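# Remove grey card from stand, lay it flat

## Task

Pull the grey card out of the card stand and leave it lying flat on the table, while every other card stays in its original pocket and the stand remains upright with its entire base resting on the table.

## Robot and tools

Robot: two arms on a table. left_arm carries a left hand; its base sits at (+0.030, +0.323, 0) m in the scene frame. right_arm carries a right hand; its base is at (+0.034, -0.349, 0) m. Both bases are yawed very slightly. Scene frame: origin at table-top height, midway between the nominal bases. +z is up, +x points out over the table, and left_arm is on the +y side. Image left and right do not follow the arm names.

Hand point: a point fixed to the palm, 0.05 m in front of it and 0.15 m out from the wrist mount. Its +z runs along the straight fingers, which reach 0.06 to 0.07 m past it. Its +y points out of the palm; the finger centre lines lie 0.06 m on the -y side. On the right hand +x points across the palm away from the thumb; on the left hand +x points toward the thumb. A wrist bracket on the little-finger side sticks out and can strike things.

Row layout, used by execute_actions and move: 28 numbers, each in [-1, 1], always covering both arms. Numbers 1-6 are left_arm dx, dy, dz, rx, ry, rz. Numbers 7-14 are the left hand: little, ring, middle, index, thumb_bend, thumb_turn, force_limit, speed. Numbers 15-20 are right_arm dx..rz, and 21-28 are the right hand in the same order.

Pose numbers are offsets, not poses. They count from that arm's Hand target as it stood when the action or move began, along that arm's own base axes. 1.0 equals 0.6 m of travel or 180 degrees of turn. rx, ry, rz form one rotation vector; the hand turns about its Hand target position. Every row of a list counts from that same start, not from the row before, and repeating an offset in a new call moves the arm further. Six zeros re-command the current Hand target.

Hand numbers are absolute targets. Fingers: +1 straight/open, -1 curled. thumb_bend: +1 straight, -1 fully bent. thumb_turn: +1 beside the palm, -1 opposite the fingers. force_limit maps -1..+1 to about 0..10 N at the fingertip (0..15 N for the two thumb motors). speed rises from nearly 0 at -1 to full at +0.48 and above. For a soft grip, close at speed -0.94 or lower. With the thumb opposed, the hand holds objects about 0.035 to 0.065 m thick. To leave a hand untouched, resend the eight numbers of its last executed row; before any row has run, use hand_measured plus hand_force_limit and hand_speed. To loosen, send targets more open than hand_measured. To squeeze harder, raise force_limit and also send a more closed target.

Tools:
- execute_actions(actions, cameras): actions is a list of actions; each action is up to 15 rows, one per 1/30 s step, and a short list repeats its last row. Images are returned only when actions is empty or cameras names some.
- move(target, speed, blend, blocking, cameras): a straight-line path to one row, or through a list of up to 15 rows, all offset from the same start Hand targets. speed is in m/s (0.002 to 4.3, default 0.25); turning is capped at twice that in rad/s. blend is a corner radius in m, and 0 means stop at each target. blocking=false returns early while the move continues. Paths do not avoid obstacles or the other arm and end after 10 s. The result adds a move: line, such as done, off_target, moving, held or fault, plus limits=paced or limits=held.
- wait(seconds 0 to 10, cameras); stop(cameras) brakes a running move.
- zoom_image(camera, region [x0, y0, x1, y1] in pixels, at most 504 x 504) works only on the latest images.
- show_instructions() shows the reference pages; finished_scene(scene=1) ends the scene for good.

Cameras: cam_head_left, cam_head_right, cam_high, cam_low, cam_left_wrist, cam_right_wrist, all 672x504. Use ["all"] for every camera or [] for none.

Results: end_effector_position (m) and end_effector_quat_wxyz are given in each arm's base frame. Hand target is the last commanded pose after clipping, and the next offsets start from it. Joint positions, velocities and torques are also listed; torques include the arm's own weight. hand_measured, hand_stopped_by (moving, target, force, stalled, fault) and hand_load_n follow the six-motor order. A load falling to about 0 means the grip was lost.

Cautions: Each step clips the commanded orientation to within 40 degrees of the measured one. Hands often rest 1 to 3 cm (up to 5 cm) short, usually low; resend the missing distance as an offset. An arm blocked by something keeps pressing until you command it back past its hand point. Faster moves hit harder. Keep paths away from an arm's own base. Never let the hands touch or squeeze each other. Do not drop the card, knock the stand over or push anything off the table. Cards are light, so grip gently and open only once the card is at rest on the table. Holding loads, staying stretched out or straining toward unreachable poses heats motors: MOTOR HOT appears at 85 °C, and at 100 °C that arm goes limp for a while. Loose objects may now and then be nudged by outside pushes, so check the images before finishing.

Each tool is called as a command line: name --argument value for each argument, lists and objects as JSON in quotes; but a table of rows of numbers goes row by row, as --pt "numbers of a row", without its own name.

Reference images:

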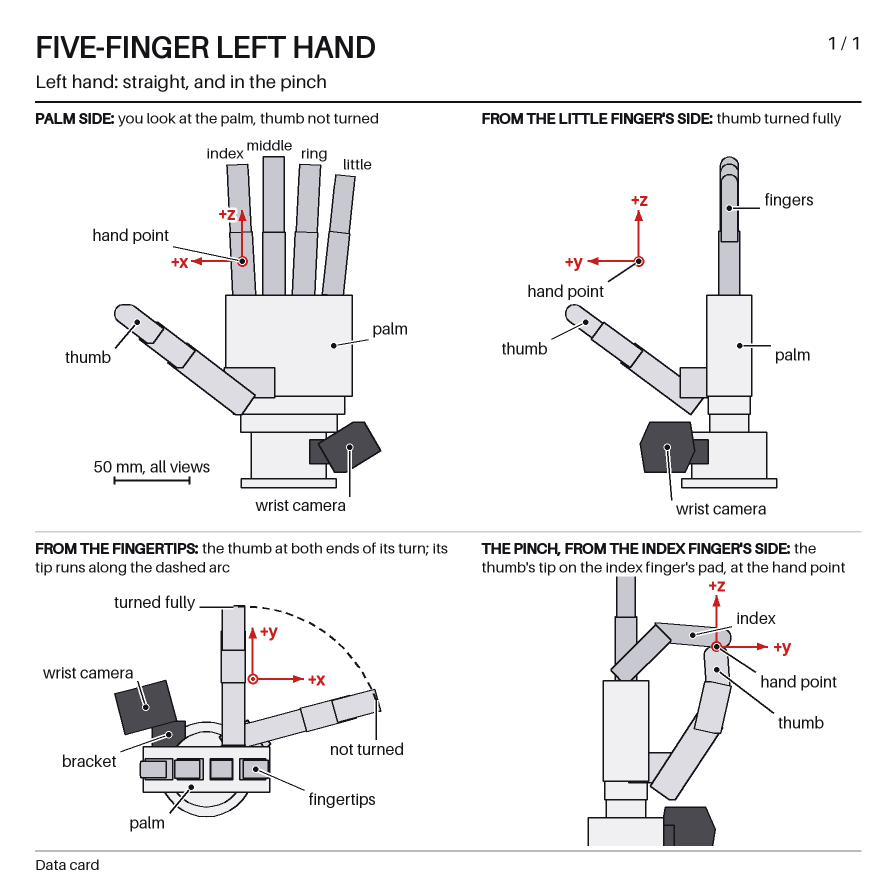

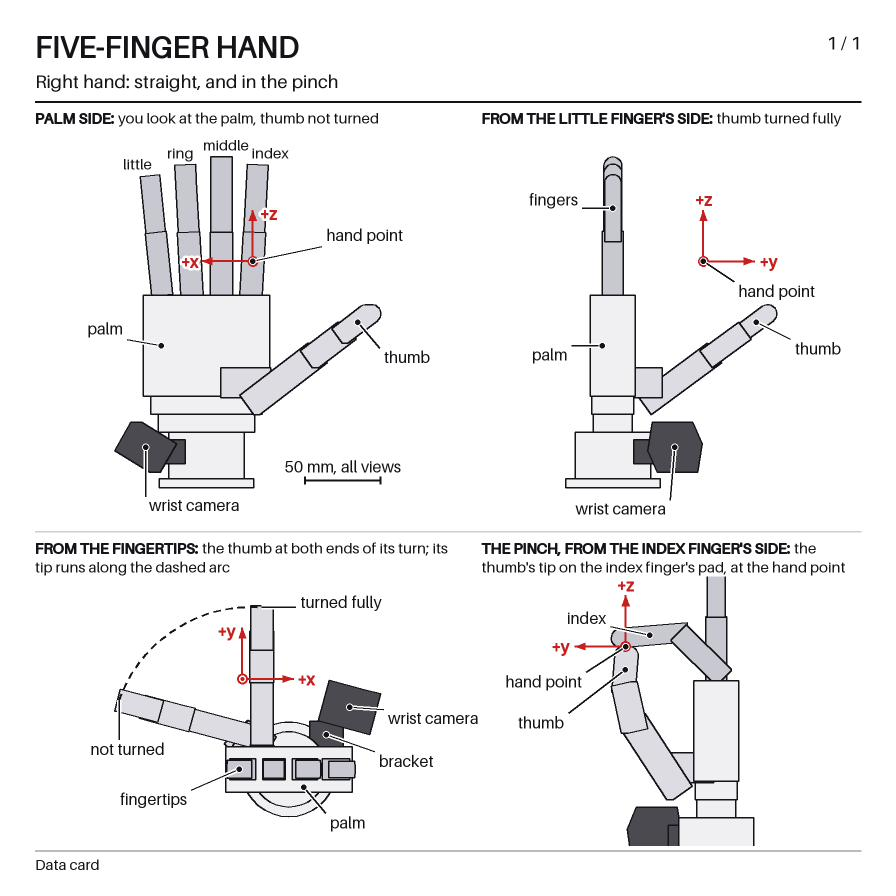

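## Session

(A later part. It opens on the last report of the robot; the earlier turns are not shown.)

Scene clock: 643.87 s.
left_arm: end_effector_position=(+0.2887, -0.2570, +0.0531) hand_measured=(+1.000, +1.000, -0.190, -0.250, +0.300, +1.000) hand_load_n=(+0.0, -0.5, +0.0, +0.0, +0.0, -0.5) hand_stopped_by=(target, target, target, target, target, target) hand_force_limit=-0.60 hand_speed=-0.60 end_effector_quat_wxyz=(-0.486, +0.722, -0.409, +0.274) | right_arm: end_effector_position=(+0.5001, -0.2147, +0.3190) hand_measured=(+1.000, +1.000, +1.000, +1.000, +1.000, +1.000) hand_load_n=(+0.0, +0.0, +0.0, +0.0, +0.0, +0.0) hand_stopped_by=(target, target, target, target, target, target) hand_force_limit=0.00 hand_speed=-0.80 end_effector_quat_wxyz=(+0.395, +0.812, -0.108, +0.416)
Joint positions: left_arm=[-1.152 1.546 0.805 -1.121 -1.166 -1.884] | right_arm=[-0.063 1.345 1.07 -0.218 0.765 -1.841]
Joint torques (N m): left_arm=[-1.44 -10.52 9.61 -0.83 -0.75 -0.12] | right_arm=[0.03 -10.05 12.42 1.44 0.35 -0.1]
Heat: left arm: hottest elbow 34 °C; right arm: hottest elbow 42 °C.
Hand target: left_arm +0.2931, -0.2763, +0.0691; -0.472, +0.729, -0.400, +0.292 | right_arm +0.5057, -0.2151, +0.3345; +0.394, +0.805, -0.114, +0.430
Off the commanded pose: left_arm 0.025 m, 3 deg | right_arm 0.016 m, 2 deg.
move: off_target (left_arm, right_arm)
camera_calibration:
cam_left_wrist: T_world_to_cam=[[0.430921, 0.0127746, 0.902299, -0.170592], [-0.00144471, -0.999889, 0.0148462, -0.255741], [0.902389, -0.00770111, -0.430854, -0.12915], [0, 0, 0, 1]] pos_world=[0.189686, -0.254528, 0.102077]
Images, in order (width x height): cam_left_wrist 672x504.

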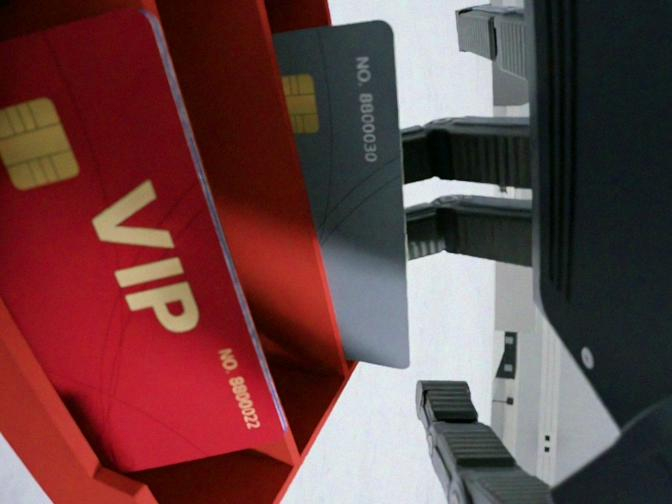

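move --target '[-0.0035, -0.001, 0.01, 0, 0, 0, 1, 1, -0.19, -0.25, 0.3, 1, -0.6, -0.6, 0,0,0,0,0,0,1,1,1,1,1,1,0,-0.8]' --speed 0.03 --cameras '["cam_left_wrist"]'

Scene clock: 645.07 s.
left_arm: end_effector_position=(+0.2868, -0.2577, +0.0590) hand_measured=(+1.000, +1.000, -0.190, -0.250, +0.300, +1.000) hand_load_n=(+0.0, +0.0, +0.0, +0.0, +0.0, -0.5) hand_stopped_by=(target, target, target, target, target, target) hand_force_limit=-0.60 hand_speed=-0.60 end_effector_quat_wxyz=(-0.486, +0.722, -0.409, +0.274) | right_arm: end_effector_position=(+0.5001, -0.2147, +0.3190) hand_measured=(+1.000, +1.000, +1.000, +1.000, +1.000, +1.000) hand_load_n=(+0.0, +0.0, +0.0, +0.0, +0.0, +0.0) hand_stopped_by=(target, target, target, target, target, target) hand_force_limit=0.00 hand_speed=-0.80 end_effector_quat_wxyz=(+0.395, +0.812, -0.108, +0.416)
Joint positions: left_arm=[-1.158 1.536 0.813 -1.153 -1.165 -1.899] | right_arm=[-0.063 1.345 1.07 -0.218 0.765 -1.841]
Joint torques (N m): left_arm=[-1.44 -10.4 9.73 -0.84 -0.74 -0.12] | right_arm=[-0.21 -9.99 12.48 1.4 0.34 -0.11]
Heat: left arm: hottest elbow 34 °C; right arm: hottest elbow 42 °C.
Hand target: left_arm +0.2910, -0.2769, +0.0752; -0.472, +0.729, -0.400, +0.292 | right_arm +0.5057, -0.2151, +0.3345; +0.394, +0.805, -0.114, +0.430
Off the commanded pose: left_arm 0.025 m, 3 deg | right_arm 0.016 m, 2 deg.
move: off_target (left_arm, right_arm)
camera_calibration:
cam_left_wrist: T_world_to_cam=[[0.430758, 0.0125944, 0.90238, -0.17498], [-0.00143505, -0.999892, 0.0146404, -0.25651], [0.902467, -0.00760142, -0.430693, -0.124859], [0, 0, 0, 1]] pos_world=[0.187686, -0.255227, 0.107878]
Images, in order (width x height): cam_left_wrist 672x504.

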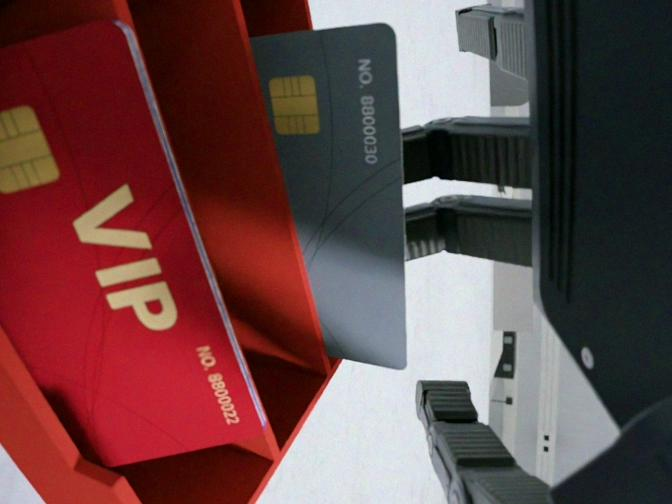

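move --target '[-0.0012, -0.0003, 0.0047, 0, 0, 0, 1, 1, -0.19, -0.25, 0.3, 1, -0.6, -0.6, 0,0,0,0,0,0,1,1,1,1,1,1,0,-0.8]' --speed 0.03 --cameras '["cam_left_wrist"]'

Scene clock: 646.77 s.
left_arm: end_effector_position=(+0.2855, -0.2566, +0.0605) hand_measured=(+1.000, +1.000, -0.190, -0.250, +0.300, +1.000) hand_load_n=(+0.0, +0.0, +0.0, +0.0, +0.0, -0.5) hand_stopped_by=(target, target, target, target, target, target) hand_force_limit=-0.60 hand_speed=-0.60 end_effector_quat_wxyz=(-0.487, +0.721, -0.410, +0.273) | right_arm: end_effector_position=(+0.5001, -0.2147, +0.3190) hand_measured=(+1.000, +1.000, +1.000, +1.000, +1.000, +1.000) hand_load_n=(+0.0, +0.0, +0.0, +0.0, +0.0, +0.0) hand_stopped_by=(target, target, target, target, target, target) hand_force_limit=0.00 hand_speed=-0.80 end_effector_quat_wxyz=(+0.395, +0.812, -0.108, +0.416)
Joint positions: left_arm=[-1.161 1.533 0.813 -1.165 -1.164 -1.904] | right_arm=[-0.063 1.345 1.07 -0.218 0.765 -1.841]
Joint torques (N m): left_arm=[-1.38 -10.52 10.04 -0.92 -0.73 -0.13] | right_arm=[-0.09 -10.05 12.52 1.43 0.34 -0.11]
Heat: left arm: hottest elbow 34 °C; right arm: hottest elbow 42 °C.
Hand target: left_arm +0.2903, -0.2772, +0.0779; -0.472, +0.729, -0.400, +0.292 | right_arm +0.5057, -0.2151, +0.3345; +0.394, +0.805, -0.114, +0.430
Off the commanded pose: left_arm 0.027 m, 3 deg | right_arm 0.016 m, 2 deg.
move: off_target (left_arm, right_arm)
camera_calibration:
cam_left_wrist: T_world_to_cam=[[0.431929, 0.00925973, 0.90186, -0.177012], [-0.00159665, -0.999938, 0.0110314, -0.255114], [0.901906, -0.00620474, -0.431887, -0.122445], [0, 0, 0, 1]] pos_world=[0.186483, -0.254218, 0.109572]
Images, in order (width x height): cam_left_wrist 672x504.

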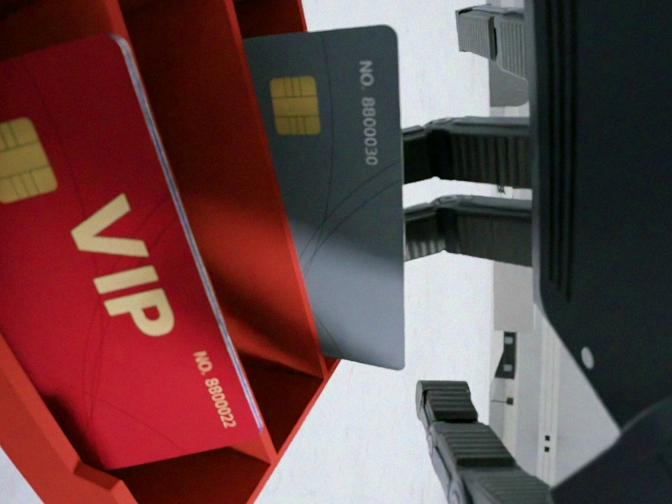

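move --target '[-0.0005, -0.001, 0.0035, 0, 0, 0, 1, 1, -0.19, -0.25, 0.3, 1, -0.6, -0.6, 0,0,0,0,0,0,1,1,1,1,1,1,0,-0.8]' --speed 0.03 --cameras '["cam_left_wrist"]'

Scene clock: 647.77 s.
left_arm: end_effector_position=(+0.2858, -0.2584, +0.0636) hand_measured=(+1.000, +1.000, -0.190, -0.250, +0.300, +1.000) hand_load_n=(+0.5, +0.0, +0.5, +0.0, +0.0, -0.5) hand_stopped_by=(target, target, target, target, target, target) hand_force_limit=-0.60 hand_speed=-0.60 end_effector_quat_wxyz=(-0.486, +0.722, -0.409, +0.274) | right_arm: end_effector_position=(+0.5001, -0.2147, +0.3190) hand_measured=(+1.000, +1.000, +1.000, +1.000, +1.000, +1.000) hand_load_n=(+0.0, +0.0, +0.0, +0.0, +0.0, +0.0) hand_stopped_by=(target, target, target, target, target, target) hand_force_limit=0.00 hand_speed=-0.80 end_effector_quat_wxyz=(+0.395, +0.812, -0.108, +0.416)
Joint positions: left_arm=[-1.162 1.53 0.82 -1.175 -1.163 -1.907] | right_arm=[-0.063 1.345 1.07 -0.218 0.765 -1.841]
Joint torques (N m): left_arm=[-1.44 -10.46 9.84 -0.84 -0.74 -0.14] | right_arm=[-0.03 -10.05 12.44 1.37 0.34 -0.1]
Heat: left arm: hottest elbow 34 °C; right arm: hottest elbow 42 °C.
Hand target: left_arm +0.2900, -0.2777, +0.0801; -0.472, +0.729, -0.400, +0.292 | right_arm +0.5057, -0.2151, +0.3345; +0.394, +0.805, -0.114, +0.430
Off the commanded pose: left_arm 0.026 m, 3 deg | right_arm 0.016 m, 2 deg.
move: off_target (left_arm, right_arm)
camera_calibration:
cam_left_wrist: T_world_to_cam=[[0.431121, 0.0120525, 0.902214, -0.17901], [-0.00139249, -0.999901, 0.0140229, -0.257218], [0.902293, -0.00730188, -0.431061, -0.121877], [0, 0, 0, 1]] pos_world=[0.186785, -0.255925, 0.112576]
Images, in order (width x height): cam_left_wrist 672x504.

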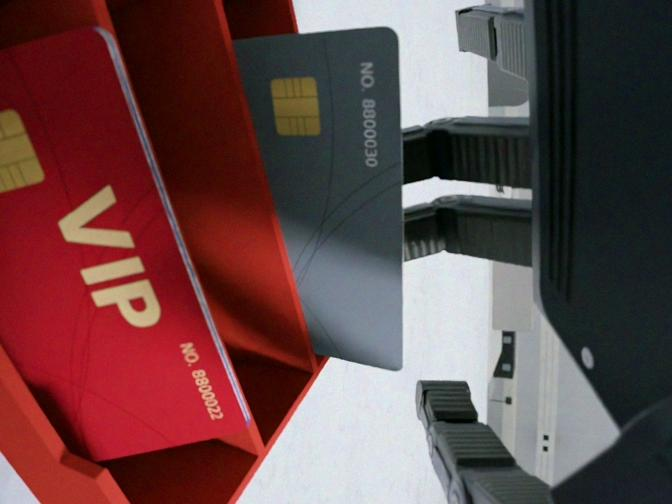

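execute_actions --actions '[[[0,0,0,0,0,0, 1, 1, -0.19, -0.25, 0.3, 0, -0.6, -0.6, 0,0,0,0,0,0,1,1,1,1,1,1,0,-0.8]]]' --cameras '["cam_left_wrist"]'

Scene clock: 649.57 s.
left_arm: end_effector_position=(+0.2855, -0.2587, +0.0637) hand_measured=(+1.000, +1.000, -0.190, -0.250, +0.300, +0.000) hand_load_n=(+0.0, +0.0, +0.0, +0.0, +0.0, +0.0) hand_stopped_by=(target, target, target, target, target, target) hand_force_limit=-0.60 hand_speed=-0.60 end_effector_quat_wxyz=(-0.486, +0.722, -0.409, +0.275) | right_arm: end_effector_position=(+0.5001, -0.2147, +0.3190) hand_measured=(+1.000, +1.000, +1.000, +1.000, +1.000, +1.000) hand_load_n=(+0.0, +0.0, +0.0, +0.0, +0.0, +0.0) hand_stopped_by=(target, target, target, target, target, target) hand_force_limit=0.00 hand_speed=-0.80 end_effector_quat_wxyz=(+0.395, +0.812, -0.108, +0.416)
Joint positions: left_arm=[-1.163 1.53 0.82 -1.176 -1.163 -1.909] | right_arm=[-0.063 1.345 1.07 -0.218 0.765 -1.841]
Joint torques (N m): left_arm=[-1.38 -10.46 9.85 -0.88 -0.74 -0.12] | right_arm=[-0.26 -9.99 12.51 1.37 0.34 -0.09]
Heat: left arm: hottest elbow 34 °C; right arm: hottest elbow 42 °C.
Hand target: left_arm +0.2900, -0.2778, +0.0801; -0.472, +0.729, -0.400, +0.292 | right_arm +0.5057, -0.2151, +0.3345; +0.394, +0.805, -0.114, +0.430
Off the commanded pose: left_arm 0.025 m, 3 deg | right_arm 0.016 m, 2 deg.
camera_calibration:
cam_left_wrist: T_world_to_cam=[[0.430562, 0.0126502, 0.902472, -0.178652], [-0.00195575, -0.999886, 0.0149487, -0.257519], [0.902559, -0.00820137, -0.430489, -0.121953], [0, 0, 0, 1]] pos_world=[0.186487, -0.25623, 0.112579]
Images, in order (width x height): cam_left_wrist 672x504.

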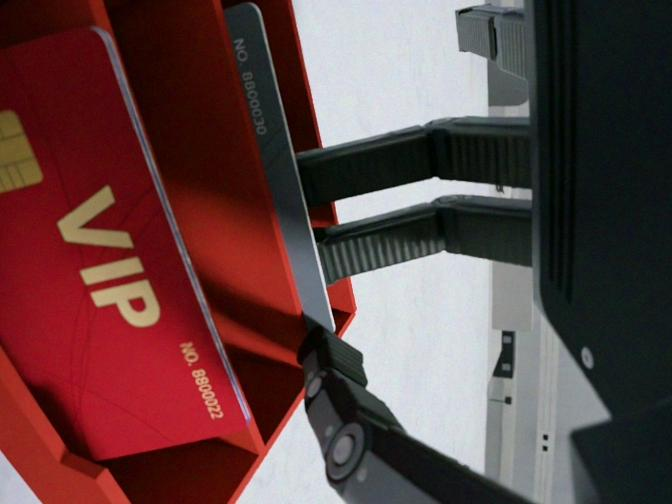

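execute_actions --actions '[[[0,0,0,0,0,0, 1, 1, -0.19, -0.25, 0.6, 1, -0.6, -0.4, 0,0,0,0,0,0,1,1,1,1,1,1,0,-0.8]]]' --cameras '["cam_left_wrist"]'

Scene clock: 655.30 s.
left_arm: end_effector_position=(+0.2855, -0.2587, +0.0637) hand_measured=(+1.000, +1.000, -0.190, -0.250, +0.600, +1.000) hand_load_n=(+0.0, +0.0, +0.0, +0.5, +0.0, +0.0) hand_stopped_by=(target, target, target, target, target, target) hand_force_limit=-0.60 hand_speed=-0.40 end_effector_quat_wxyz=(-0.486, +0.722, -0.409, +0.275) | right_arm: end_effector_position=(+0.5001, -0.2147, +0.3190) hand_measured=(+1.000, +1.000, +1.000, +1.000, +1.000, +1.000) hand_load_n=(+0.0, +0.0, +0.0, +0.0, +0.0, +0.0) hand_stopped_by=(target, target, target, target, target, target) hand_force_limit=0.00 hand_speed=-0.80 end_effector_quat_wxyz=(+0.395, +0.812, -0.108, +0.416)
Joint positions: left_arm=[-1.163 1.53 0.82 -1.176 -1.163 -1.909] | right_arm=[-0.063 1.345 1.07 -0.218 0.765 -1.841]
Joint torques (N m): left_arm=[-1.38 -10.46 9.85 -0.87 -0.75 -0.12] | right_arm=[-0.15 -10.05 12.49 1.39 0.35 -0.11]
Heat: left arm: hottest elbow 34 °C; right arm: hottest elbow 42 °C.
Hand target: left_arm +0.2900, -0.2778, +0.0801; -0.472, +0.729, -0.400, +0.292 | right_arm +0.5057, -0.2151, +0.3345; +0.394, +0.805, -0.114, +0.430
Off the commanded pose: left_arm 0.026 m, 3 deg | right_arm 0.016 m, 2 deg.
camera_calibration:
cam_left_wrist: T_world_to_cam=[[0.430562, 0.0126502, 0.902472, -0.178652], [-0.00195575, -0.999886, 0.0149487, -0.257519], [0.902559, -0.00820137, -0.430489, -0.121953], [0, 0, 0, 1]] pos_world=[0.186487, -0.25623, 0.112579]
Images, in order (width x height): cam_left_wrist 672x504.

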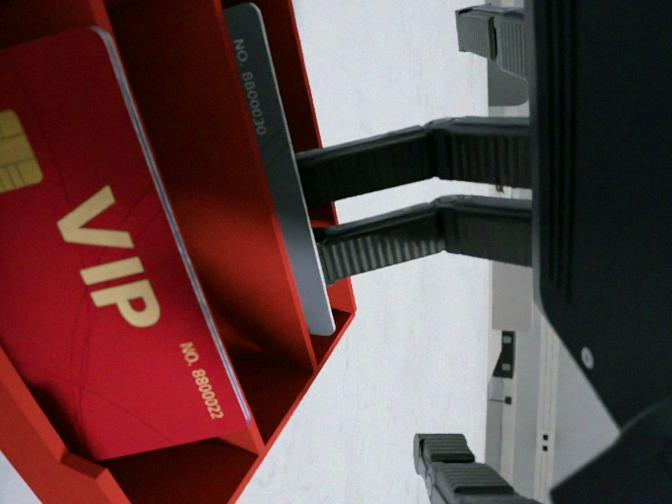

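move --pt "-0.0138 0.03 -0.0228 0 0 0 1 1 -0.19 -0.25 0.6 1 -0.6 -0.4 0 0 0 0 0 0 1 1 1 1 1 1 0 -0.8" --pt "-0.008 0.0333 -0.0478 0 0 0 1 1 -0.19 -0.25 0.6 1 -0.6 -0.4 0 0 0 0 0 0 1 1 1 1 1 1 0 -0.8" --speed 0.04 --cameras '["cam_left_wrist"]'

Scene clock: 657.67 s.
left_arm: end_effector_position=(+0.2856, -0.2603, +0.0570) hand_measured=(+1.000, +1.000, -0.190, -0.250, +0.600, +1.000) hand_load_n=(+0.0, +0.0, +0.0, +0.0, +0.0, +0.0) hand_stopped_by=(target, target, target, target, target, target) hand_force_limit=-0.60 hand_speed=-0.40 end_effector_quat_wxyz=(-0.469, +0.732, -0.396, +0.296) | right_arm: end_effector_position=(+0.5001, -0.2147, +0.3190) hand_measured=(+1.000, +1.000, +1.000, +1.000, +1.000, +1.000) hand_load_n=(+0.0, +0.0, +0.0, +0.0, +0.0, +0.0) hand_stopped_by=(target, target, target, target, target, target) hand_force_limit=0.00 hand_speed=-0.80 end_effector_quat_wxyz=(+0.395, +0.812, -0.108, +0.416)
Joint positions: left_arm=[-1.164 1.513 0.78 -1.083 -1.163 -1.904] | right_arm=[-0.063 1.345 1.07 -0.218 0.765 -1.841]
Joint torques (N m): left_arm=[-0.5 -8.35 5.55 0.23 -0.9 0.03] | right_arm=[-0.03 -10.05 12.48 1.4 0.32 -0.09]
Heat: left arm: hottest elbow 34 °C; right arm: hottest elbow 42 °C.
Hand target: left_arm +0.2851, -0.2577, +0.0512; -0.472, +0.729, -0.400, +0.292 | right_arm +0.5057, -0.2151, +0.3345; +0.394, +0.805, -0.114, +0.430
Off the commanded pose: left_arm 0.006 m, 1 deg | right_arm 0.016 m, 2 deg.
move: off_target (right_arm)
camera_calibration:
cam_left_wrist: T_world_to_cam=[[0.40822, 0.0654296, 0.910536, -0.152967], [-0.00602006, -0.997214, 0.074357, -0.260445], [0.912864, -0.0358355, -0.406688, -0.136356], [0, 0, 0, 1]] pos_world=[0.18535, -0.254597, 0.103194]
Images, in order (width x height): cam_left_wrist 672x504.

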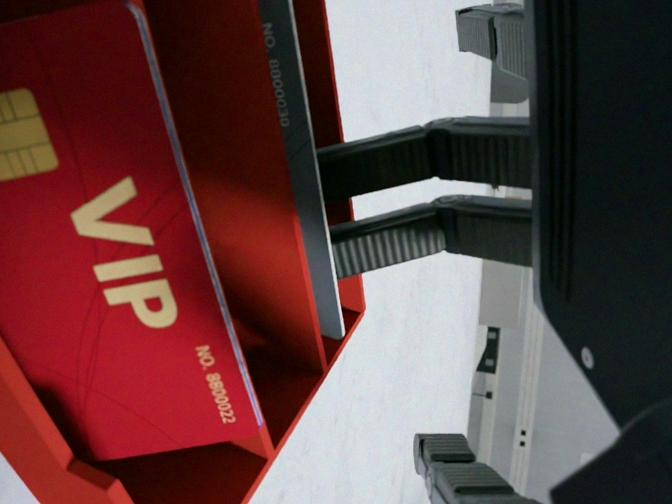

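move --target '[-0.003, 0.006, -0.0317, 0, 0, 0, 1, 1, -0.19, -0.25, 0.6, 1, -0.6, -0.4, 0,0,0,0,0,0,1,1,1,1,1,1,0,-0.8]' --speed 0.04 --cameras '["cam_left_wrist"]'

Scene clock: 659.30 s.
left_arm: end_effector_position=(+0.2843, -0.2572, +0.0391) hand_measured=(+1.000, +1.000, -0.190, -0.250, +0.600, +1.000) hand_load_n=(+0.0, +0.0, +0.0, +0.0, +0.0, -0.5) hand_stopped_by=(target, target, target, target, target, target) hand_force_limit=-0.60 hand_speed=-0.40 end_effector_quat_wxyz=(-0.468, +0.732, -0.396, +0.297) | right_arm: end_effector_position=(+0.5001, -0.2147, +0.3190) hand_measured=(+1.000, +1.000, +1.000, +1.000, +1.000, +1.000) hand_load_n=(+0.0, +0.0, +0.0, +0.0, +0.0, +0.0) hand_stopped_by=(target, target, target, target, target, target) hand_force_limit=0.00 hand_speed=-0.80 end_effector_quat_wxyz=(+0.395, +0.812, -0.108, +0.416)
Joint positions: left_arm=[-1.164 1.544 0.752 -1.021 -1.163 -1.904] | right_arm=[-0.063 1.345 1.07 -0.218 0.765 -1.841]
Joint torques (N m): left_arm=[-0.56 -8.23 5.16 0.23 -0.89 0.01] | right_arm=[0.03 -10.05 12.48 1.44 0.35 -0.1]
Heat: left arm: hottest elbow 34 °C; right arm: hottest elbow 42 °C.
Hand target: left_arm +0.2833, -0.2543, +0.0323; -0.472, +0.729, -0.400, +0.292 | right_arm +0.5057, -0.2151, +0.3345; +0.394, +0.805, -0.114, +0.430
Off the commanded pose: left_arm 0.008 m, 1 deg | right_arm 0.016 m, 2 deg.
move: off_target (right_arm)
camera_calibration:
cam_left_wrist: T_world_to_cam=[[0.407307, 0.0676568, 0.910782, -0.135514], [-0.00619071, -0.997025, 0.0768318, -0.256063], [0.91327, -0.0369325, -0.405676, -0.142721], [0, 0, 0, 1]] pos_world=[0.183953, -0.251403, 0.0851989]
Images, in order (width x height): cam_left_wrist 672x504.

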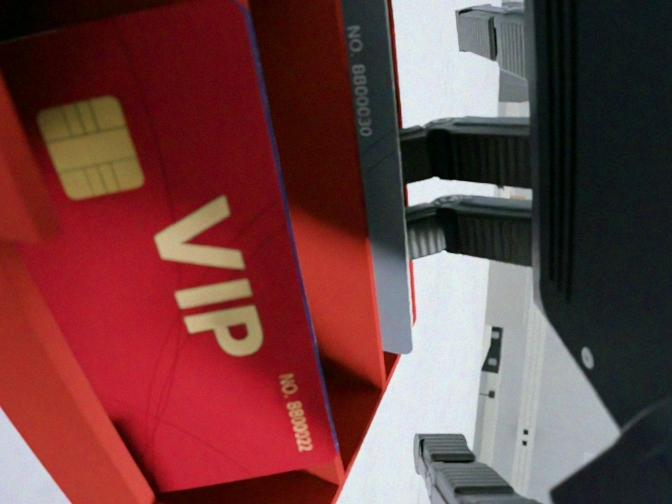

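move --pt "0.006 -0.015 0.0115 0 0 0 1 1 -0.19 -0.25 0.6 1 -0.6 -0.4 0 0 0 0 0 0 1 1 1 1 1 1 0 -0.8" --pt "0.01 -0.026 0.0195 0 0 0 1 1 -0.19 -0.25 0.6 1 -0.6 -0.4 0 0 0 0 0 0 1 1 1 1 1 1 0 -0.8" --speed 0.03 --cameras '["cam_left_wrist"]'

Scene clock: 661.10 s.
left_arm: end_effector_position=(+0.2837, -0.2560, +0.0384) hand_measured=(+1.000, +1.000, -0.190, -0.250, +0.600, +1.000) hand_load_n=(+0.0, +0.0, +0.0, +0.0, +0.0, -0.5) hand_stopped_by=(target, target, target, target, target, target) hand_force_limit=-0.60 hand_speed=-0.40 end_effector_quat_wxyz=(-0.475, +0.728, -0.401, +0.289) | right_arm: end_effector_position=(+0.5001, -0.2147, +0.3190) hand_measured=(+1.000, +1.000, +1.000, +1.000, +1.000, +1.000) hand_load_n=(+0.0, +0.0, +0.0, +0.0, +0.0, +0.0) hand_stopped_by=(target, target, target, target, target, target) hand_force_limit=0.00 hand_speed=-0.80 end_effector_quat_wxyz=(+0.395, +0.812, -0.108, +0.416)
Joint positions: left_arm=[-1.164 1.554 0.762 -1.046 -1.163 -1.904] | right_arm=[-0.063 1.345 1.07 -0.218 0.765 -1.841]
Joint torques (N m): left_arm=[-0.73 -8.35 9.16 -0.76 -0.86 -0.01] | right_arm=[0.03 -9.93 12.49 1.44 0.34 -0.09]
Heat: left arm: hottest elbow 34 °C; right arm: hottest elbow 42 °C.
Hand target: left_arm +0.2893, -0.2698, +0.0440; -0.472, +0.729, -0.400, +0.292 | right_arm +0.5057, -0.2151, +0.3345; +0.394, +0.805, -0.114, +0.430
Off the commanded pose: left_arm 0.016 m, 1 deg | right_arm 0.016 m, 2 deg.
move: off_target (left_arm, right_arm)
camera_calibration:
cam_left_wrist: T_world_to_cam=[[0.416581, 0.0462938, 0.907919, -0.142753], [-0.00550612, -0.998556, 0.0534416, -0.254446], [0.909082, -0.0272618, -0.415724, -0.138448], [0, 0, 0, 1]] pos_world=[0.183927, -0.251244, 0.0856498]
Images, in order (width x height): cam_left_wrist 672x504.

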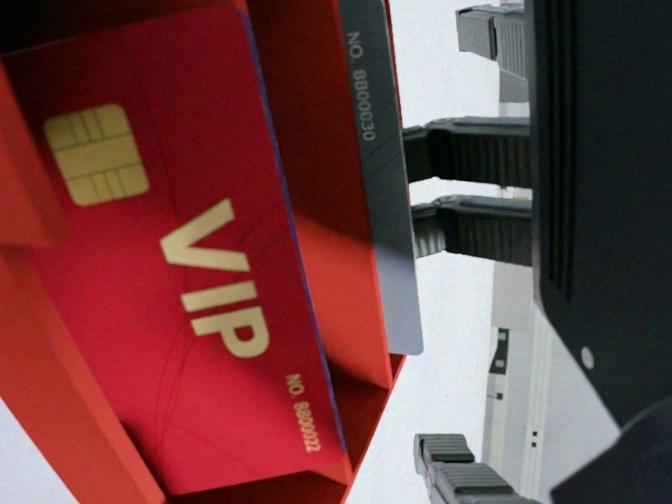

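move --target '[-0.008, -0.004, 0.007, 0, 0, 0, 1, 1, -0.19, -0.25, 0.6, 1, -0.6, -0.4, 0,0,0,0,0,0,1,1,1,1,1,1,0,-0.8]' --speed 0.03 --cameras '["cam_left_wrist"]'

Scene clock: 662.50 s.
left_arm: end_effector_position=(+0.2811, -0.2549, +0.0420) hand_measured=(+1.000, +1.000, -0.190, -0.250, +0.600, +1.000) hand_load_n=(+0.0, +0.0, +0.0, +0.5, +0.0, +0.0) hand_stopped_by=(target, target, target, target, target, target) hand_force_limit=-0.60 hand_speed=-0.40 end_effector_quat_wxyz=(-0.479, +0.726, -0.403, +0.283) | right_arm: end_effector_position=(+0.5001, -0.2147, +0.3190) hand_measured=(+1.000, +1.000, +1.000, +1.000, +1.000, +1.000) hand_load_n=(+0.0, +0.0, +0.0, +0.0, -0.5, +0.0) hand_stopped_by=(target, target, target, target, target, target) hand_force_limit=0.00 hand_speed=-0.80 end_effector_quat_wxyz=(+0.395, +0.812, -0.108, +0.416)
Joint positions: left_arm=[-1.17 1.554 0.772 -1.093 -1.161 -1.927] | right_arm=[-0.063 1.345 1.07 -0.218 0.765 -1.841]
Joint torques (N m): left_arm=[-1.44 -8.53 9.21 -0.85 -0.74 -0.14] | right_arm=[-0.15 -9.99 12.51 1.4 0.34 -0.1]
Heat: left arm: hottest elbow 34 °C; right arm: hottest elbow 42 °C.
Hand target: left_arm +0.2846, -0.2721, +0.0483; -0.472, +0.729, -0.400, +0.292 | right_arm +0.5057, -0.2151, +0.3345; +0.394, +0.805, -0.114, +0.430
Off the commanded pose: left_arm 0.019 m, 1 deg | right_arm 0.016 m, 2 deg.
move: off_target (left_arm, right_arm)
camera_calibration:
cam_left_wrist: T_world_to_cam=[[0.42104, 0.0347605, 0.906376, -0.149022], [-0.00239784, -0.999219, 0.039435, -0.254002], [0.907039, -0.0187771, -0.420628, -0.131614], [0, 0, 0, 1]] pos_world=[0.181514, -0.251095, 0.0897262]
Images, in order (width x height): cam_left_wrist 672x504.

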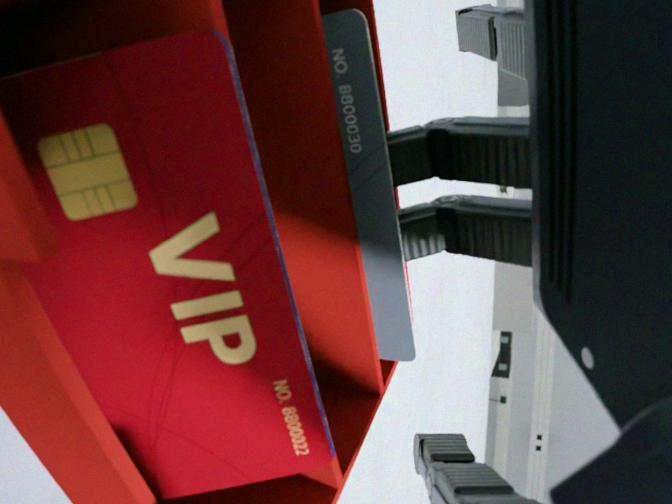

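move --target '[-0.005, -0.0025, 0.009, 0, 0, 0, 1, 1, -0.19, -0.25, 0.6, 1, -0.6, -0.4, 0,0,0,0,0,0,1,1,1,1,1,1,0,-0.8]' --speed 0.03 --cameras '["cam_left_wrist"]'

Scene clock: 663.77 s.
left_arm: end_effector_position=(+0.2781, -0.2559, +0.0452) hand_measured=(+1.000, +1.000, -0.190, -0.250, +0.600, +1.000) hand_load_n=(+0.0, -0.5, +0.0, +0.0, +0.0, -0.5) hand_stopped_by=(target, target, target, target, target, target) hand_force_limit=-0.60 hand_speed=-0.40 end_effector_quat_wxyz=(-0.481, +0.725, -0.405, +0.281) | right_arm: end_effector_position=(+0.5001, -0.2147, +0.3190) hand_measured=(+1.000, +1.000, +1.000, +1.000, +1.000, +1.000) hand_load_n=(+0.0, +0.0, +0.0, +0.0, +0.0, +0.0) hand_stopped_by=(target, target, target, target, target, target) hand_force_limit=0.00 hand_speed=-0.80 end_effector_quat_wxyz=(+0.395, +0.812, -0.108, +0.416)
Joint positions: left_arm=[-1.18 1.554 0.782 -1.13 -1.158 -1.95] | right_arm=[-0.063 1.345 1.07 -0.218 0.765 -1.841]
Joint torques (N m): left_arm=[-1.38 -9 9.25 -0.87 -0.74 -0.12] | right_arm=[-0.03 -9.93 12.52 1.39 0.34 -0.1]
Heat: left arm: hottest elbow 34 °C; right arm: hottest elbow 42 °C.
Hand target: left_arm +0.2815, -0.2736, +0.0536; -0.472, +0.729, -0.400, +0.292 | right_arm +0.5057, -0.2151, +0.3345; +0.394, +0.805, -0.114, +0.430
Off the commanded pose: left_arm 0.020 m, 2 deg | right_arm 0.016 m, 2 deg.
move: off_target (left_arm, right_arm)
camera_calibration:
cam_left_wrist: T_world_to_cam=[[0.423253, 0.0297853, 0.905522, -0.152484], [-0.00205596, -0.999425, 0.033835, -0.255121], [0.906009, -0.0161825, -0.422948, -0.126481], [0, 0, 0, 1]] pos_world=[0.178608, -0.252479, 0.093215]
Images, in order (width x height): cam_left_wrist 672x504.

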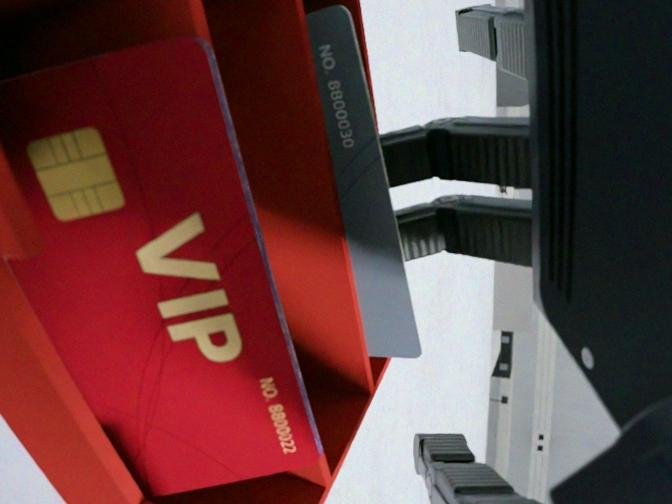

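execute_actions --actions '[[[0,0,0,0,0,0, 1, 1, -0.21, -0.25, 0.6, 1, -0.8, -0.94, 0,0,0,0,0,0,1,1,1,1,1,1,0,-0.8]]]' --cameras '["cam_left_wrist"]'

Scene clock: 664.83 s.
left_arm: end_effector_position=(+0.2780, -0.2560, +0.0452) hand_measured=(+1.000, +1.000, -0.210, -0.250, +0.600, +1.000) hand_load_n=(+0.0, +0.0, +0.0, +0.0, +0.0, +0.0) hand_stopped_by=(target, target, target, target, target, target) hand_force_limit=-0.80 hand_speed=-0.94 end_effector_quat_wxyz=(-0.481, +0.725, -0.405, +0.282) | right_arm: end_effector_position=(+0.5001, -0.2147, +0.3190) hand_measured=(+1.000, +1.000, +1.000, +1.000, +1.000, +1.000) hand_load_n=(+0.0, +0.0, +0.0, +0.0, +0.0, +0.0) hand_stopped_by=(target, target, target, target, target, target) hand_force_limit=0.00 hand_speed=-0.80 end_effector_quat_wxyz=(+0.395, +0.812, -0.108, +0.416)
Joint positions: left_arm=[-1.18 1.554 0.782 -1.13 -1.158 -1.951] | right_arm=[-0.063 1.345 1.07 -0.218 0.765 -1.841]
Joint torques (N m): left_arm=[-1.38 -9 9.26 -0.91 -0.74 -0.13] | right_arm=[-0.26 -10.05 12.45 1.4 0.35 -0.11]
Heat: left arm: hottest elbow 34 °C; right arm: hottest elbow 42 °C.
Hand target: left_arm +0.2815, -0.2737, +0.0536; -0.472, +0.729, -0.400, +0.292 | right_arm +0.5057, -0.2151, +0.3345; +0.394, +0.805, -0.114, +0.430
Off the commanded pose: left_arm 0.020 m, 2 deg | right_arm 0.016 m, 2 deg.
camera_calibration:
cam_left_wrist: T_world_to_cam=[[0.422852, 0.0302849, 0.905693, -0.152263], [-0.00204031, -0.999407, 0.0343711, -0.25517], [0.906197, -0.0163818, -0.422539, -0.126513], [0, 0, 0, 1]] pos_world=[0.178509, -0.25248, 0.093217]
Images, in order (width x height): cam_left_wrist 672x504.

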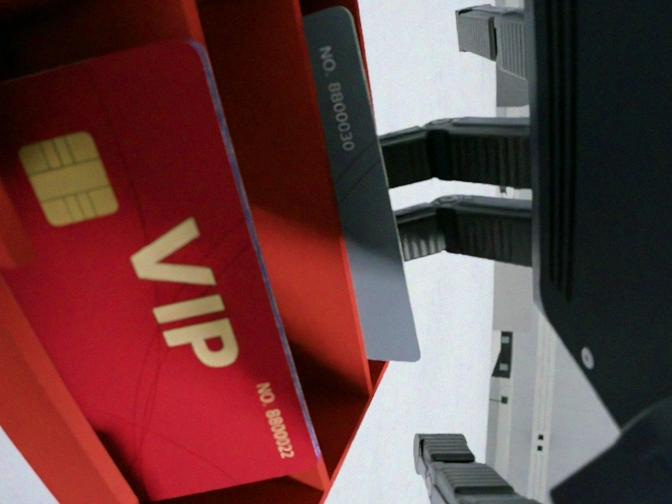

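move --target '[-0.0045, -0.002, 0.01, 0, 0, 0, 1, 1, -0.21, -0.25, 0.6, 1, -0.8, -0.94, 0,0,0,0,0,0,1,1,1,1,1,1,0,-0.8]' --speed 0.03 --cameras '["cam_left_wrist"]'

Scene clock: 666.67 s.
left_arm: end_effector_position=(+0.2754, -0.2566, +0.0485) hand_measured=(+1.000, +1.000, -0.210, -0.250, +0.600, +1.000) hand_load_n=(+0.0, +0.0, +0.5, +0.5, +0.0, +0.0) hand_stopped_by=(target, target, target, target, target, target) hand_force_limit=-0.80 hand_speed=-0.94 end_effector_quat_wxyz=(-0.483, +0.724, -0.406, +0.279) | right_arm: end_effector_position=(+0.5001, -0.2147, +0.3190) hand_measured=(+1.000, +1.000, +1.000, +1.000, +1.000, +1.000) hand_load_n=(+0.0, +0.0, +0.0, +0.0, +0.0, +0.0) hand_stopped_by=(target, target, target, target, target, target) hand_force_limit=0.00 hand_speed=-0.80 end_effector_quat_wxyz=(+0.395, +0.812, -0.108, +0.416)
Joint positions: left_arm=[-1.188 1.554 0.791 -1.166 -1.156 -1.97] | right_arm=[-0.063 1.345 1.07 -0.218 0.765 -1.841]
Joint torques (N m): left_arm=[-1.44 -9.52 9.28 -0.99 -0.73 -0.12] | right_arm=[-0.15 -9.99 12.45 1.39 0.34 -0.1]
Heat: left arm: hottest elbow 34 °C; right arm: hottest elbow 42 °C.
Hand target: left_arm +0.2789, -0.2749, +0.0597; -0.472, +0.729, -0.400, +0.292 | right_arm +0.5057, -0.2151, +0.3345; +0.394, +0.805, -0.114, +0.430
Off the commanded pose: left_arm 0.022 m, 2 deg | right_arm 0.016 m, 2 deg.
move: off_target (left_arm, right_arm)
camera_calibration:
cam_left_wrist: T_world_to_cam=[[0.425388, 0.0230191, 0.904718, -0.156656], [-0.00196485, -0.999651, 0.0263583, -0.255677], [0.905009, -0.0129902, -0.425194, -0.121507], [0, 0, 0, 1]] pos_world=[0.176102, -0.25356, 0.0968044]
Images, in order (width x height): cam_left_wrist 672x504.

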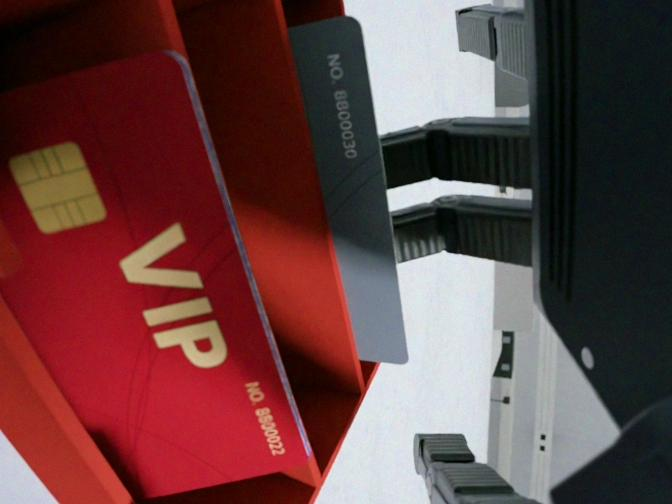

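move --target '[-0.0045, -0.002, 0.009, 0, 0, 0, 1, 1, -0.21, -0.25, 0.6, 1, -0.8, -0.94, 0,0,0,0,0,0,1,1,1,1,1,1,0,-0.8]' --speed 0.03 --cameras '["cam_left_wrist"]'

Scene clock: 667.93 s.
left_arm: end_effector_position=(+0.2727, -0.2574, +0.0515) hand_measured=(+1.000, +1.000, -0.210, -0.250, +0.600, +1.000) hand_load_n=(+0.0, +0.0, +0.5, +0.0, +0.0, +0.0) hand_stopped_by=(target, target, target, target, target, target) hand_force_limit=-0.80 hand_speed=-0.94 end_effector_quat_wxyz=(-0.485, +0.723, -0.408, +0.277) | right_arm: end_effector_position=(+0.5001, -0.2147, +0.3190) hand_measured=(+1.000, +1.000, +1.000, +1.000, +1.000, +1.000) hand_load_n=(+0.0, +0.0, +0.0, +0.0, +0.0, +0.0) hand_stopped_by=(target, target, target, target, target, target) hand_force_limit=0.00 hand_speed=-0.80 end_effector_quat_wxyz=(+0.395, +0.812, -0.108, +0.416)
Joint positions: left_arm=[-1.197 1.554 0.8 -1.199 -1.153 -1.99] | right_arm=[-0.063 1.345 1.07 -0.218 0.765 -1.841]
Joint torques (N m): left_arm=[-1.44 -10.11 9.31 -0.96 -0.72 -0.12] | right_arm=[-0.03 -10.05 12.48 1.4 0.34 -0.08]
Heat: left arm: hottest elbow 34 °C; right arm: hottest elbow 42 °C.
Hand target: left_arm +0.2762, -0.2761, +0.0650; -0.472, +0.729, -0.400, +0.292 | right_arm +0.5057, -0.2151, +0.3345; +0.394, +0.805, -0.114, +0.430
Off the commanded pose: left_arm 0.023 m, 3 deg | right_arm 0.016 m, 2 deg.
move: off_target (left_arm, right_arm)
camera_calibration:
cam_left_wrist: T_world_to_cam=[[0.427544, 0.01749, 0.903825, -0.160191], [-0.00183025, -0.999794, 0.0202128, -0.256296], [0.903993, -0.0102961, -0.427424, -0.116678], [0, 0, 0, 1]] pos_world=[0.173496, -0.254643, 0.100094]
Images, in order (width x height): cam_left_wrist 672x504.

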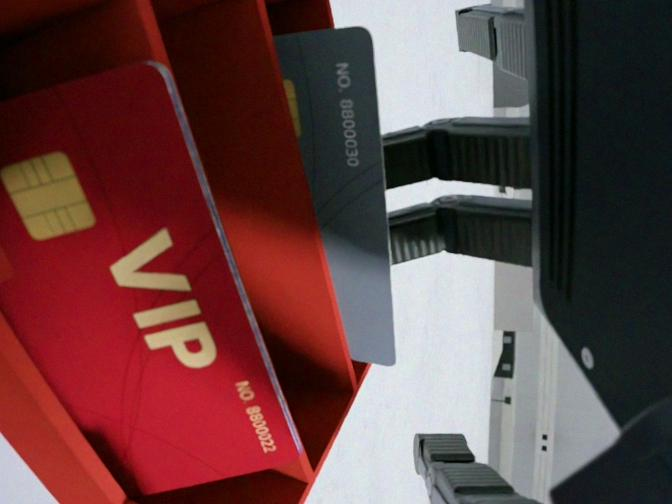

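execute_actions --actions '[[[0,0,0,0,0,0, 1, 1, -0.21, -0.272, 0.6, 1, -0.8, -0.94, 0,0,0,0,0,0,1,1,1,1,1,1,0,-0.8]]]' --cameras '["cam_left_wrist"]'

Scene clock: 668.97 s.
left_arm: end_effector_position=(+0.2726, -0.2575, +0.0516) hand_measured=(+1.000, +1.000, -0.210, -0.272, +0.600, +1.000) hand_load_n=(+0.0, +0.0, +0.0, +0.5, +0.0, +0.0) hand_stopped_by=(target, target, target, target, target, target) hand_force_limit=-0.80 hand_speed=-0.94 end_effector_quat_wxyz=(-0.485, +0.723, -0.408, +0.277) | right_arm: end_effector_position=(+0.5001, -0.2147, +0.3190) hand_measured=(+1.000, +1.000, +1.000, +1.000, +1.000, +1.000) hand_load_n=(+0.0, +0.5, +0.0, +0.0, +0.0, +0.0) hand_stopped_by=(target, target, target, target, target, target) hand_force_limit=0.00 hand_speed=-0.80 end_effector_quat_wxyz=(+0.395, +0.812, -0.108, +0.416)
Joint positions: left_arm=[-1.197 1.554 0.8 -1.2 -1.153 -1.991] | right_arm=[-0.063 1.345 1.07 -0.218 0.765 -1.841]
Joint torques (N m): left_arm=[-1.44 -10.05 9.32 -1.02 -0.72 -0.13] | right_arm=[0.09 -9.99 12.49 1.43 0.34 -0.08]
Heat: left arm: hottest elbow 34 °C; right arm: hottest elbow 42 °C.
Hand target: left_arm +0.2761, -0.2761, +0.0650; -0.472, +0.729, -0.400, +0.292 | right_arm +0.5057, -0.2151, +0.3345; +0.394, +0.805, -0.114, +0.430
Off the commanded pose: left_arm 0.023 m, 3 deg | right_arm 0.016 m, 2 deg.
camera_calibration:
cam_left_wrist: T_world_to_cam=[[0.427343, 0.0177145, 0.903916, -0.160066], [-0.00182898, -0.999789, 0.020458, -0.256321], [0.904088, -0.0103958, -0.42722, -0.11665], [0, 0, 0, 1]] pos_world=[0.173396, -0.254644, 0.100095]
Images, in order (width x height): cam_left_wrist 672x504.

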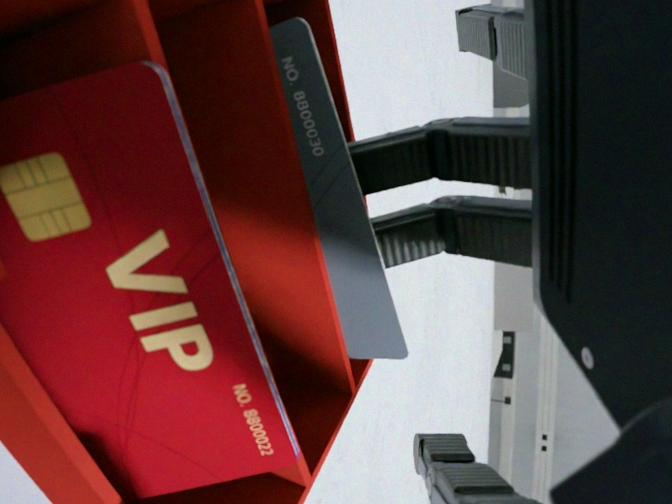

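move --pt "-0.0138 0.03 -0.0228 0 0 0 1 1 -0.20 -0.25 0.6 1 -0.6 -0.6 0 0 0 0 0 0 1 1 1 1 1 1 0 -0.8" --pt "-0.0105 0.0317 -0.0458 0 0 0 1 1 -0.20 -0.25 0.6 1 -0.6 -0.6 0 0 0 0 0 0 1 1 1 1 1 1 0 -0.8" --speed 0.04 --cameras '["cam_left_wrist"]'

Scene clock: 672.17 s.
left_arm: end_effector_position=(+0.2715, -0.2586, +0.0438) hand_measured=(+1.000, +1.000, -0.200, -0.250, +0.600, +1.000) hand_load_n=(+0.0, +0.0, +0.0, +0.0, +0.0, +0.0) hand_stopped_by=(target, target, target, target, target, target) hand_force_limit=-0.60 hand_speed=-0.60 end_effector_quat_wxyz=(-0.469, +0.733, -0.395, +0.296) | right_arm: end_effector_position=(+0.5001, -0.2147, +0.3190) hand_measured=(+1.000, +1.000, +1.000, +1.000, +1.000, +1.000) hand_load_n=(+0.0, +0.0, +0.0, +0.0, +0.0, +0.0) hand_stopped_by=(target, target, target, target, target, target) hand_force_limit=0.00 hand_speed=-0.80 end_effector_quat_wxyz=(+0.395, +0.812, -0.108, +0.416)
Joint positions: left_arm=[-1.202 1.546 0.765 -1.124 -1.151 -2.002] | right_arm=[-0.063 1.345 1.07 -0.218 0.765 -1.841]
Joint torques (N m): left_arm=[-0.85 -8.23 5.16 0.13 -0.86 0.01] | right_arm=[-0.09 -10.11 12.46 1.37 0.35 -0.11]
Heat: left arm: hottest elbow 34 °C; right arm: hottest elbow 42 °C.
Hand target: left_arm +0.2699, -0.2571, +0.0376; -0.472, +0.729, -0.400, +0.292 | right_arm +0.5057, -0.2151, +0.3345; +0.394, +0.805, -0.114, +0.430
Off the commanded pose: left_arm 0.007 m, 1 deg | right_arm 0.016 m, 2 deg.
move: off_target (right_arm)
camera_calibration:
cam_left_wrist: T_world_to_cam=[[0.407915, 0.0672271, 0.910541, -0.134688], [-0.00256272, -0.997197, 0.0747731, -0.258755], [0.913016, -0.0328345, -0.4066, -0.128117], [0, 0, 0, 1]] pos_world=[0.171251, -0.253182, 0.0898944]
Images, in order (width x height): cam_left_wrist 672x504.

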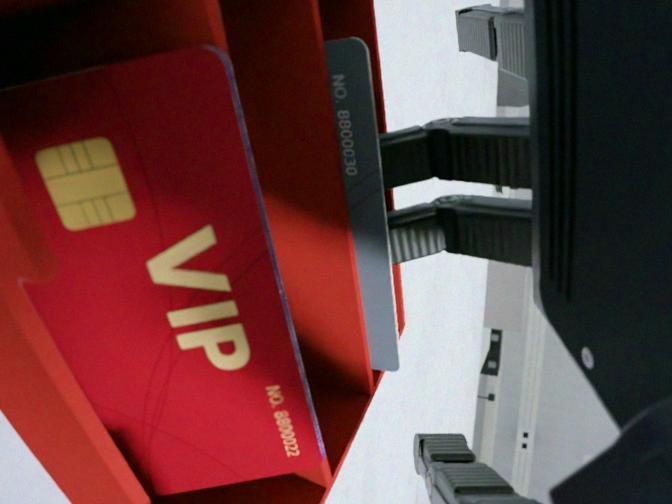

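move --target '[0.0662, 0.0352, 0.0, 0, 0, 0, 1, 1, -0.20, -0.25, 0.6, 1, -0.6, -0.6, 0,0,0,0,0,0,1,1,1,1,1,1,0,-0.8]' --speed 0.06 --cameras '["cam_left_wrist", "cam_high"]'

Scene clock: 674.40 s.
left_arm: end_effector_position=(+0.3087, -0.2396, +0.0363) hand_measured=(+1.000, +1.000, -0.200, -0.250, +0.600, +1.000) hand_load_n=(-0.5, +0.0, +0.0, +0.0, +0.0, +0.0) hand_stopped_by=(target, target, target, target, target, target) hand_force_limit=-0.60 hand_speed=-0.60 end_effector_quat_wxyz=(-0.474, +0.727, -0.402, +0.292) | right_arm: end_effector_position=(+0.5001, -0.2147, +0.3190) hand_measured=(+1.000, +1.000, +1.000, +1.000, +1.000, +1.000) hand_load_n=(+0.0, +0.0, +0.0, +0.0, +0.0, +0.0) hand_stopped_by=(target, target, target, target, target, target) hand_force_limit=0.00 hand_speed=-0.80 end_effector_quat_wxyz=(+0.395, +0.812, -0.108, +0.416)
Joint positions: left_arm=[-1.075 1.504 0.702 -0.81 -1.181 -1.664] | right_arm=[-0.063 1.345 1.07 -0.218 0.765 -1.841]
Joint torques (N m): left_arm=[0.03 -9.76 5.29 0.51 -0.76 0.06] | right_arm=[-0.09 -9.99 12.46 1.4 0.36 -0.1]
Heat: left arm: hottest elbow 34 °C; right arm: hottest elbow 42 °C.
Hand target: left_arm +0.3096, -0.2359, +0.0376; -0.472, +0.729, -0.400, +0.292 | right_arm +0.5057, -0.2151, +0.3345; +0.394, +0.805, -0.114, +0.430
Off the commanded pose: left_arm 0.004 m, 0 deg | right_arm 0.016 m, 2 deg.
move: off_target (right_arm)
camera_calibration:
cam_left_wrist: T_world_to_cam=[[0.412797, 0.0463932, 0.909641, -0.150867], [-0.0110687, -0.998373, 0.0559417, -0.236131], [0.910756, -0.0331611, -0.411612, -0.163682], [0, 0, 0, 1]] pos_world=[0.208738, -0.234175, 0.0830705]
Images, in order (width x height): cam_high 672x504, cam_left_wrist 672x504.

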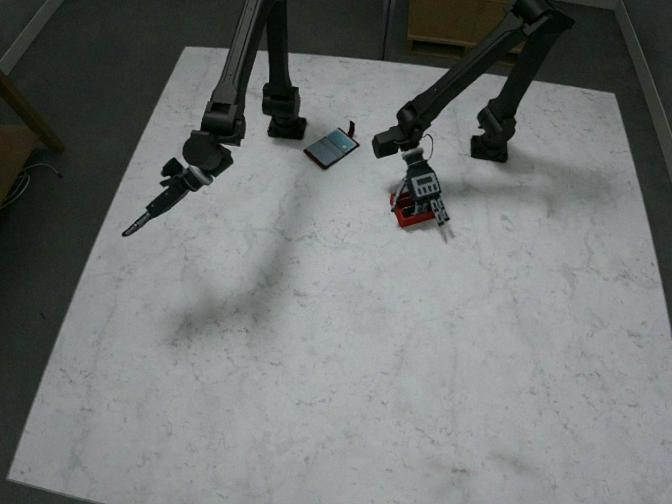

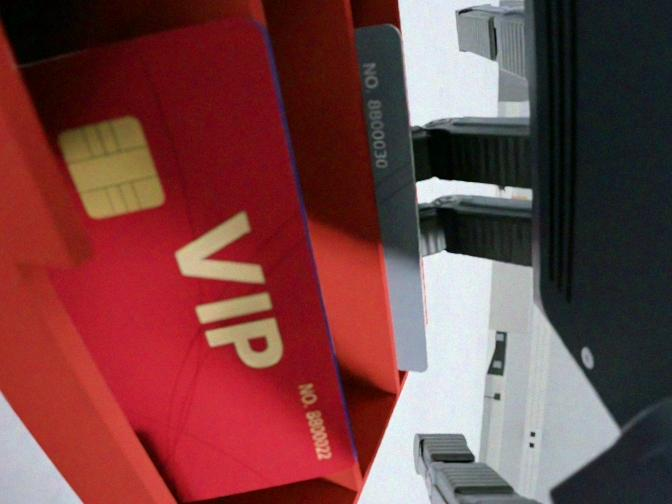

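move --pt "0.004 -0.016 0.0125 0 0 0 1 1 -0.20 -0.25 0.6 1 -0.6 -0.4 0 0 0 0 0 0 1 1 1 1 1 1 0 -0.8" --pt "0.004 -0.029 0.0235 0 0 0 1 1 -0.20 -0.25 0.6 1 -0.6 -0.4 0 0 0 0 0 0 1 1 1 1 1 1 0 -0.8" --speed 0.03 --cameras '["cam_left_wrist"]'

Scene clock: 676.60 s.
left_arm: end_effector_position=(+0.3059, -0.2348, +0.0398) hand_measured=(+1.000, +1.000, -0.200, -0.250, +0.600, +1.000) hand_load_n=(+0.0, +0.0, +0.0, +0.0, +0.0, -0.5) hand_stopped_by=(target, target, target, target, target, target) hand_force_limit=-0.60 hand_speed=-0.40 end_effector_quat_wxyz=(-0.482, +0.724, -0.407, +0.278) | right_arm: end_effector_position=(+0.5001, -0.2147, +0.3190) hand_measured=(+1.000, +1.000, +1.000, +1.000, +1.000, +1.000) hand_load_n=(+0.0, +0.0, +0.0, +0.0, +0.0, +0.0) hand_stopped_by=(target, target, target, target, target, target) hand_force_limit=0.00 hand_speed=-0.80 end_effector_quat_wxyz=(+0.395, +0.812, -0.108, +0.416)
Joint positions: left_arm=[-1.075 1.504 0.718 -0.883 -1.178 -1.687] | right_arm=[-0.063 1.345 1.07 -0.218 0.765 -1.841]
Joint torques (N m): left_arm=[-1.32 -9.05 9.58 -0.51 -0.79 -0.13] | right_arm=[-0.09 -10.11 12.49 1.46 0.34 -0.1]
Heat: left arm: hottest elbow 34 °C; right arm: hottest elbow 42 °C.
Hand target: left_arm +0.3120, -0.2533, +0.0516; -0.472, +0.729, -0.400, +0.292 | right_arm +0.5057, -0.2151, +0.3345; +0.394, +0.805, -0.114, +0.430
Off the commanded pose: left_arm 0.023 m, 2 deg | right_arm 0.016 m, 2 deg.
move: off_target (left_arm, right_arm)
camera_calibration:
cam_left_wrist: T_world_to_cam=[[0.42887, 0.0226837, 0.903082, -0.163297], [-0.00209756, -0.999657, 0.0261056, -0.233557], [0.903364, -0.0130902, -0.428675, -0.15182], [0, 0, 0, 1]] pos_world=[0.206692, -0.23176, 0.0884867]
Images, in order (width x height): cam_left_wrist 672x504.

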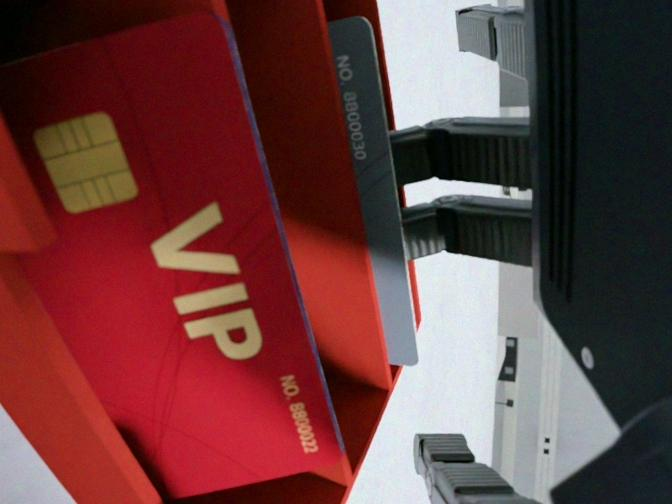

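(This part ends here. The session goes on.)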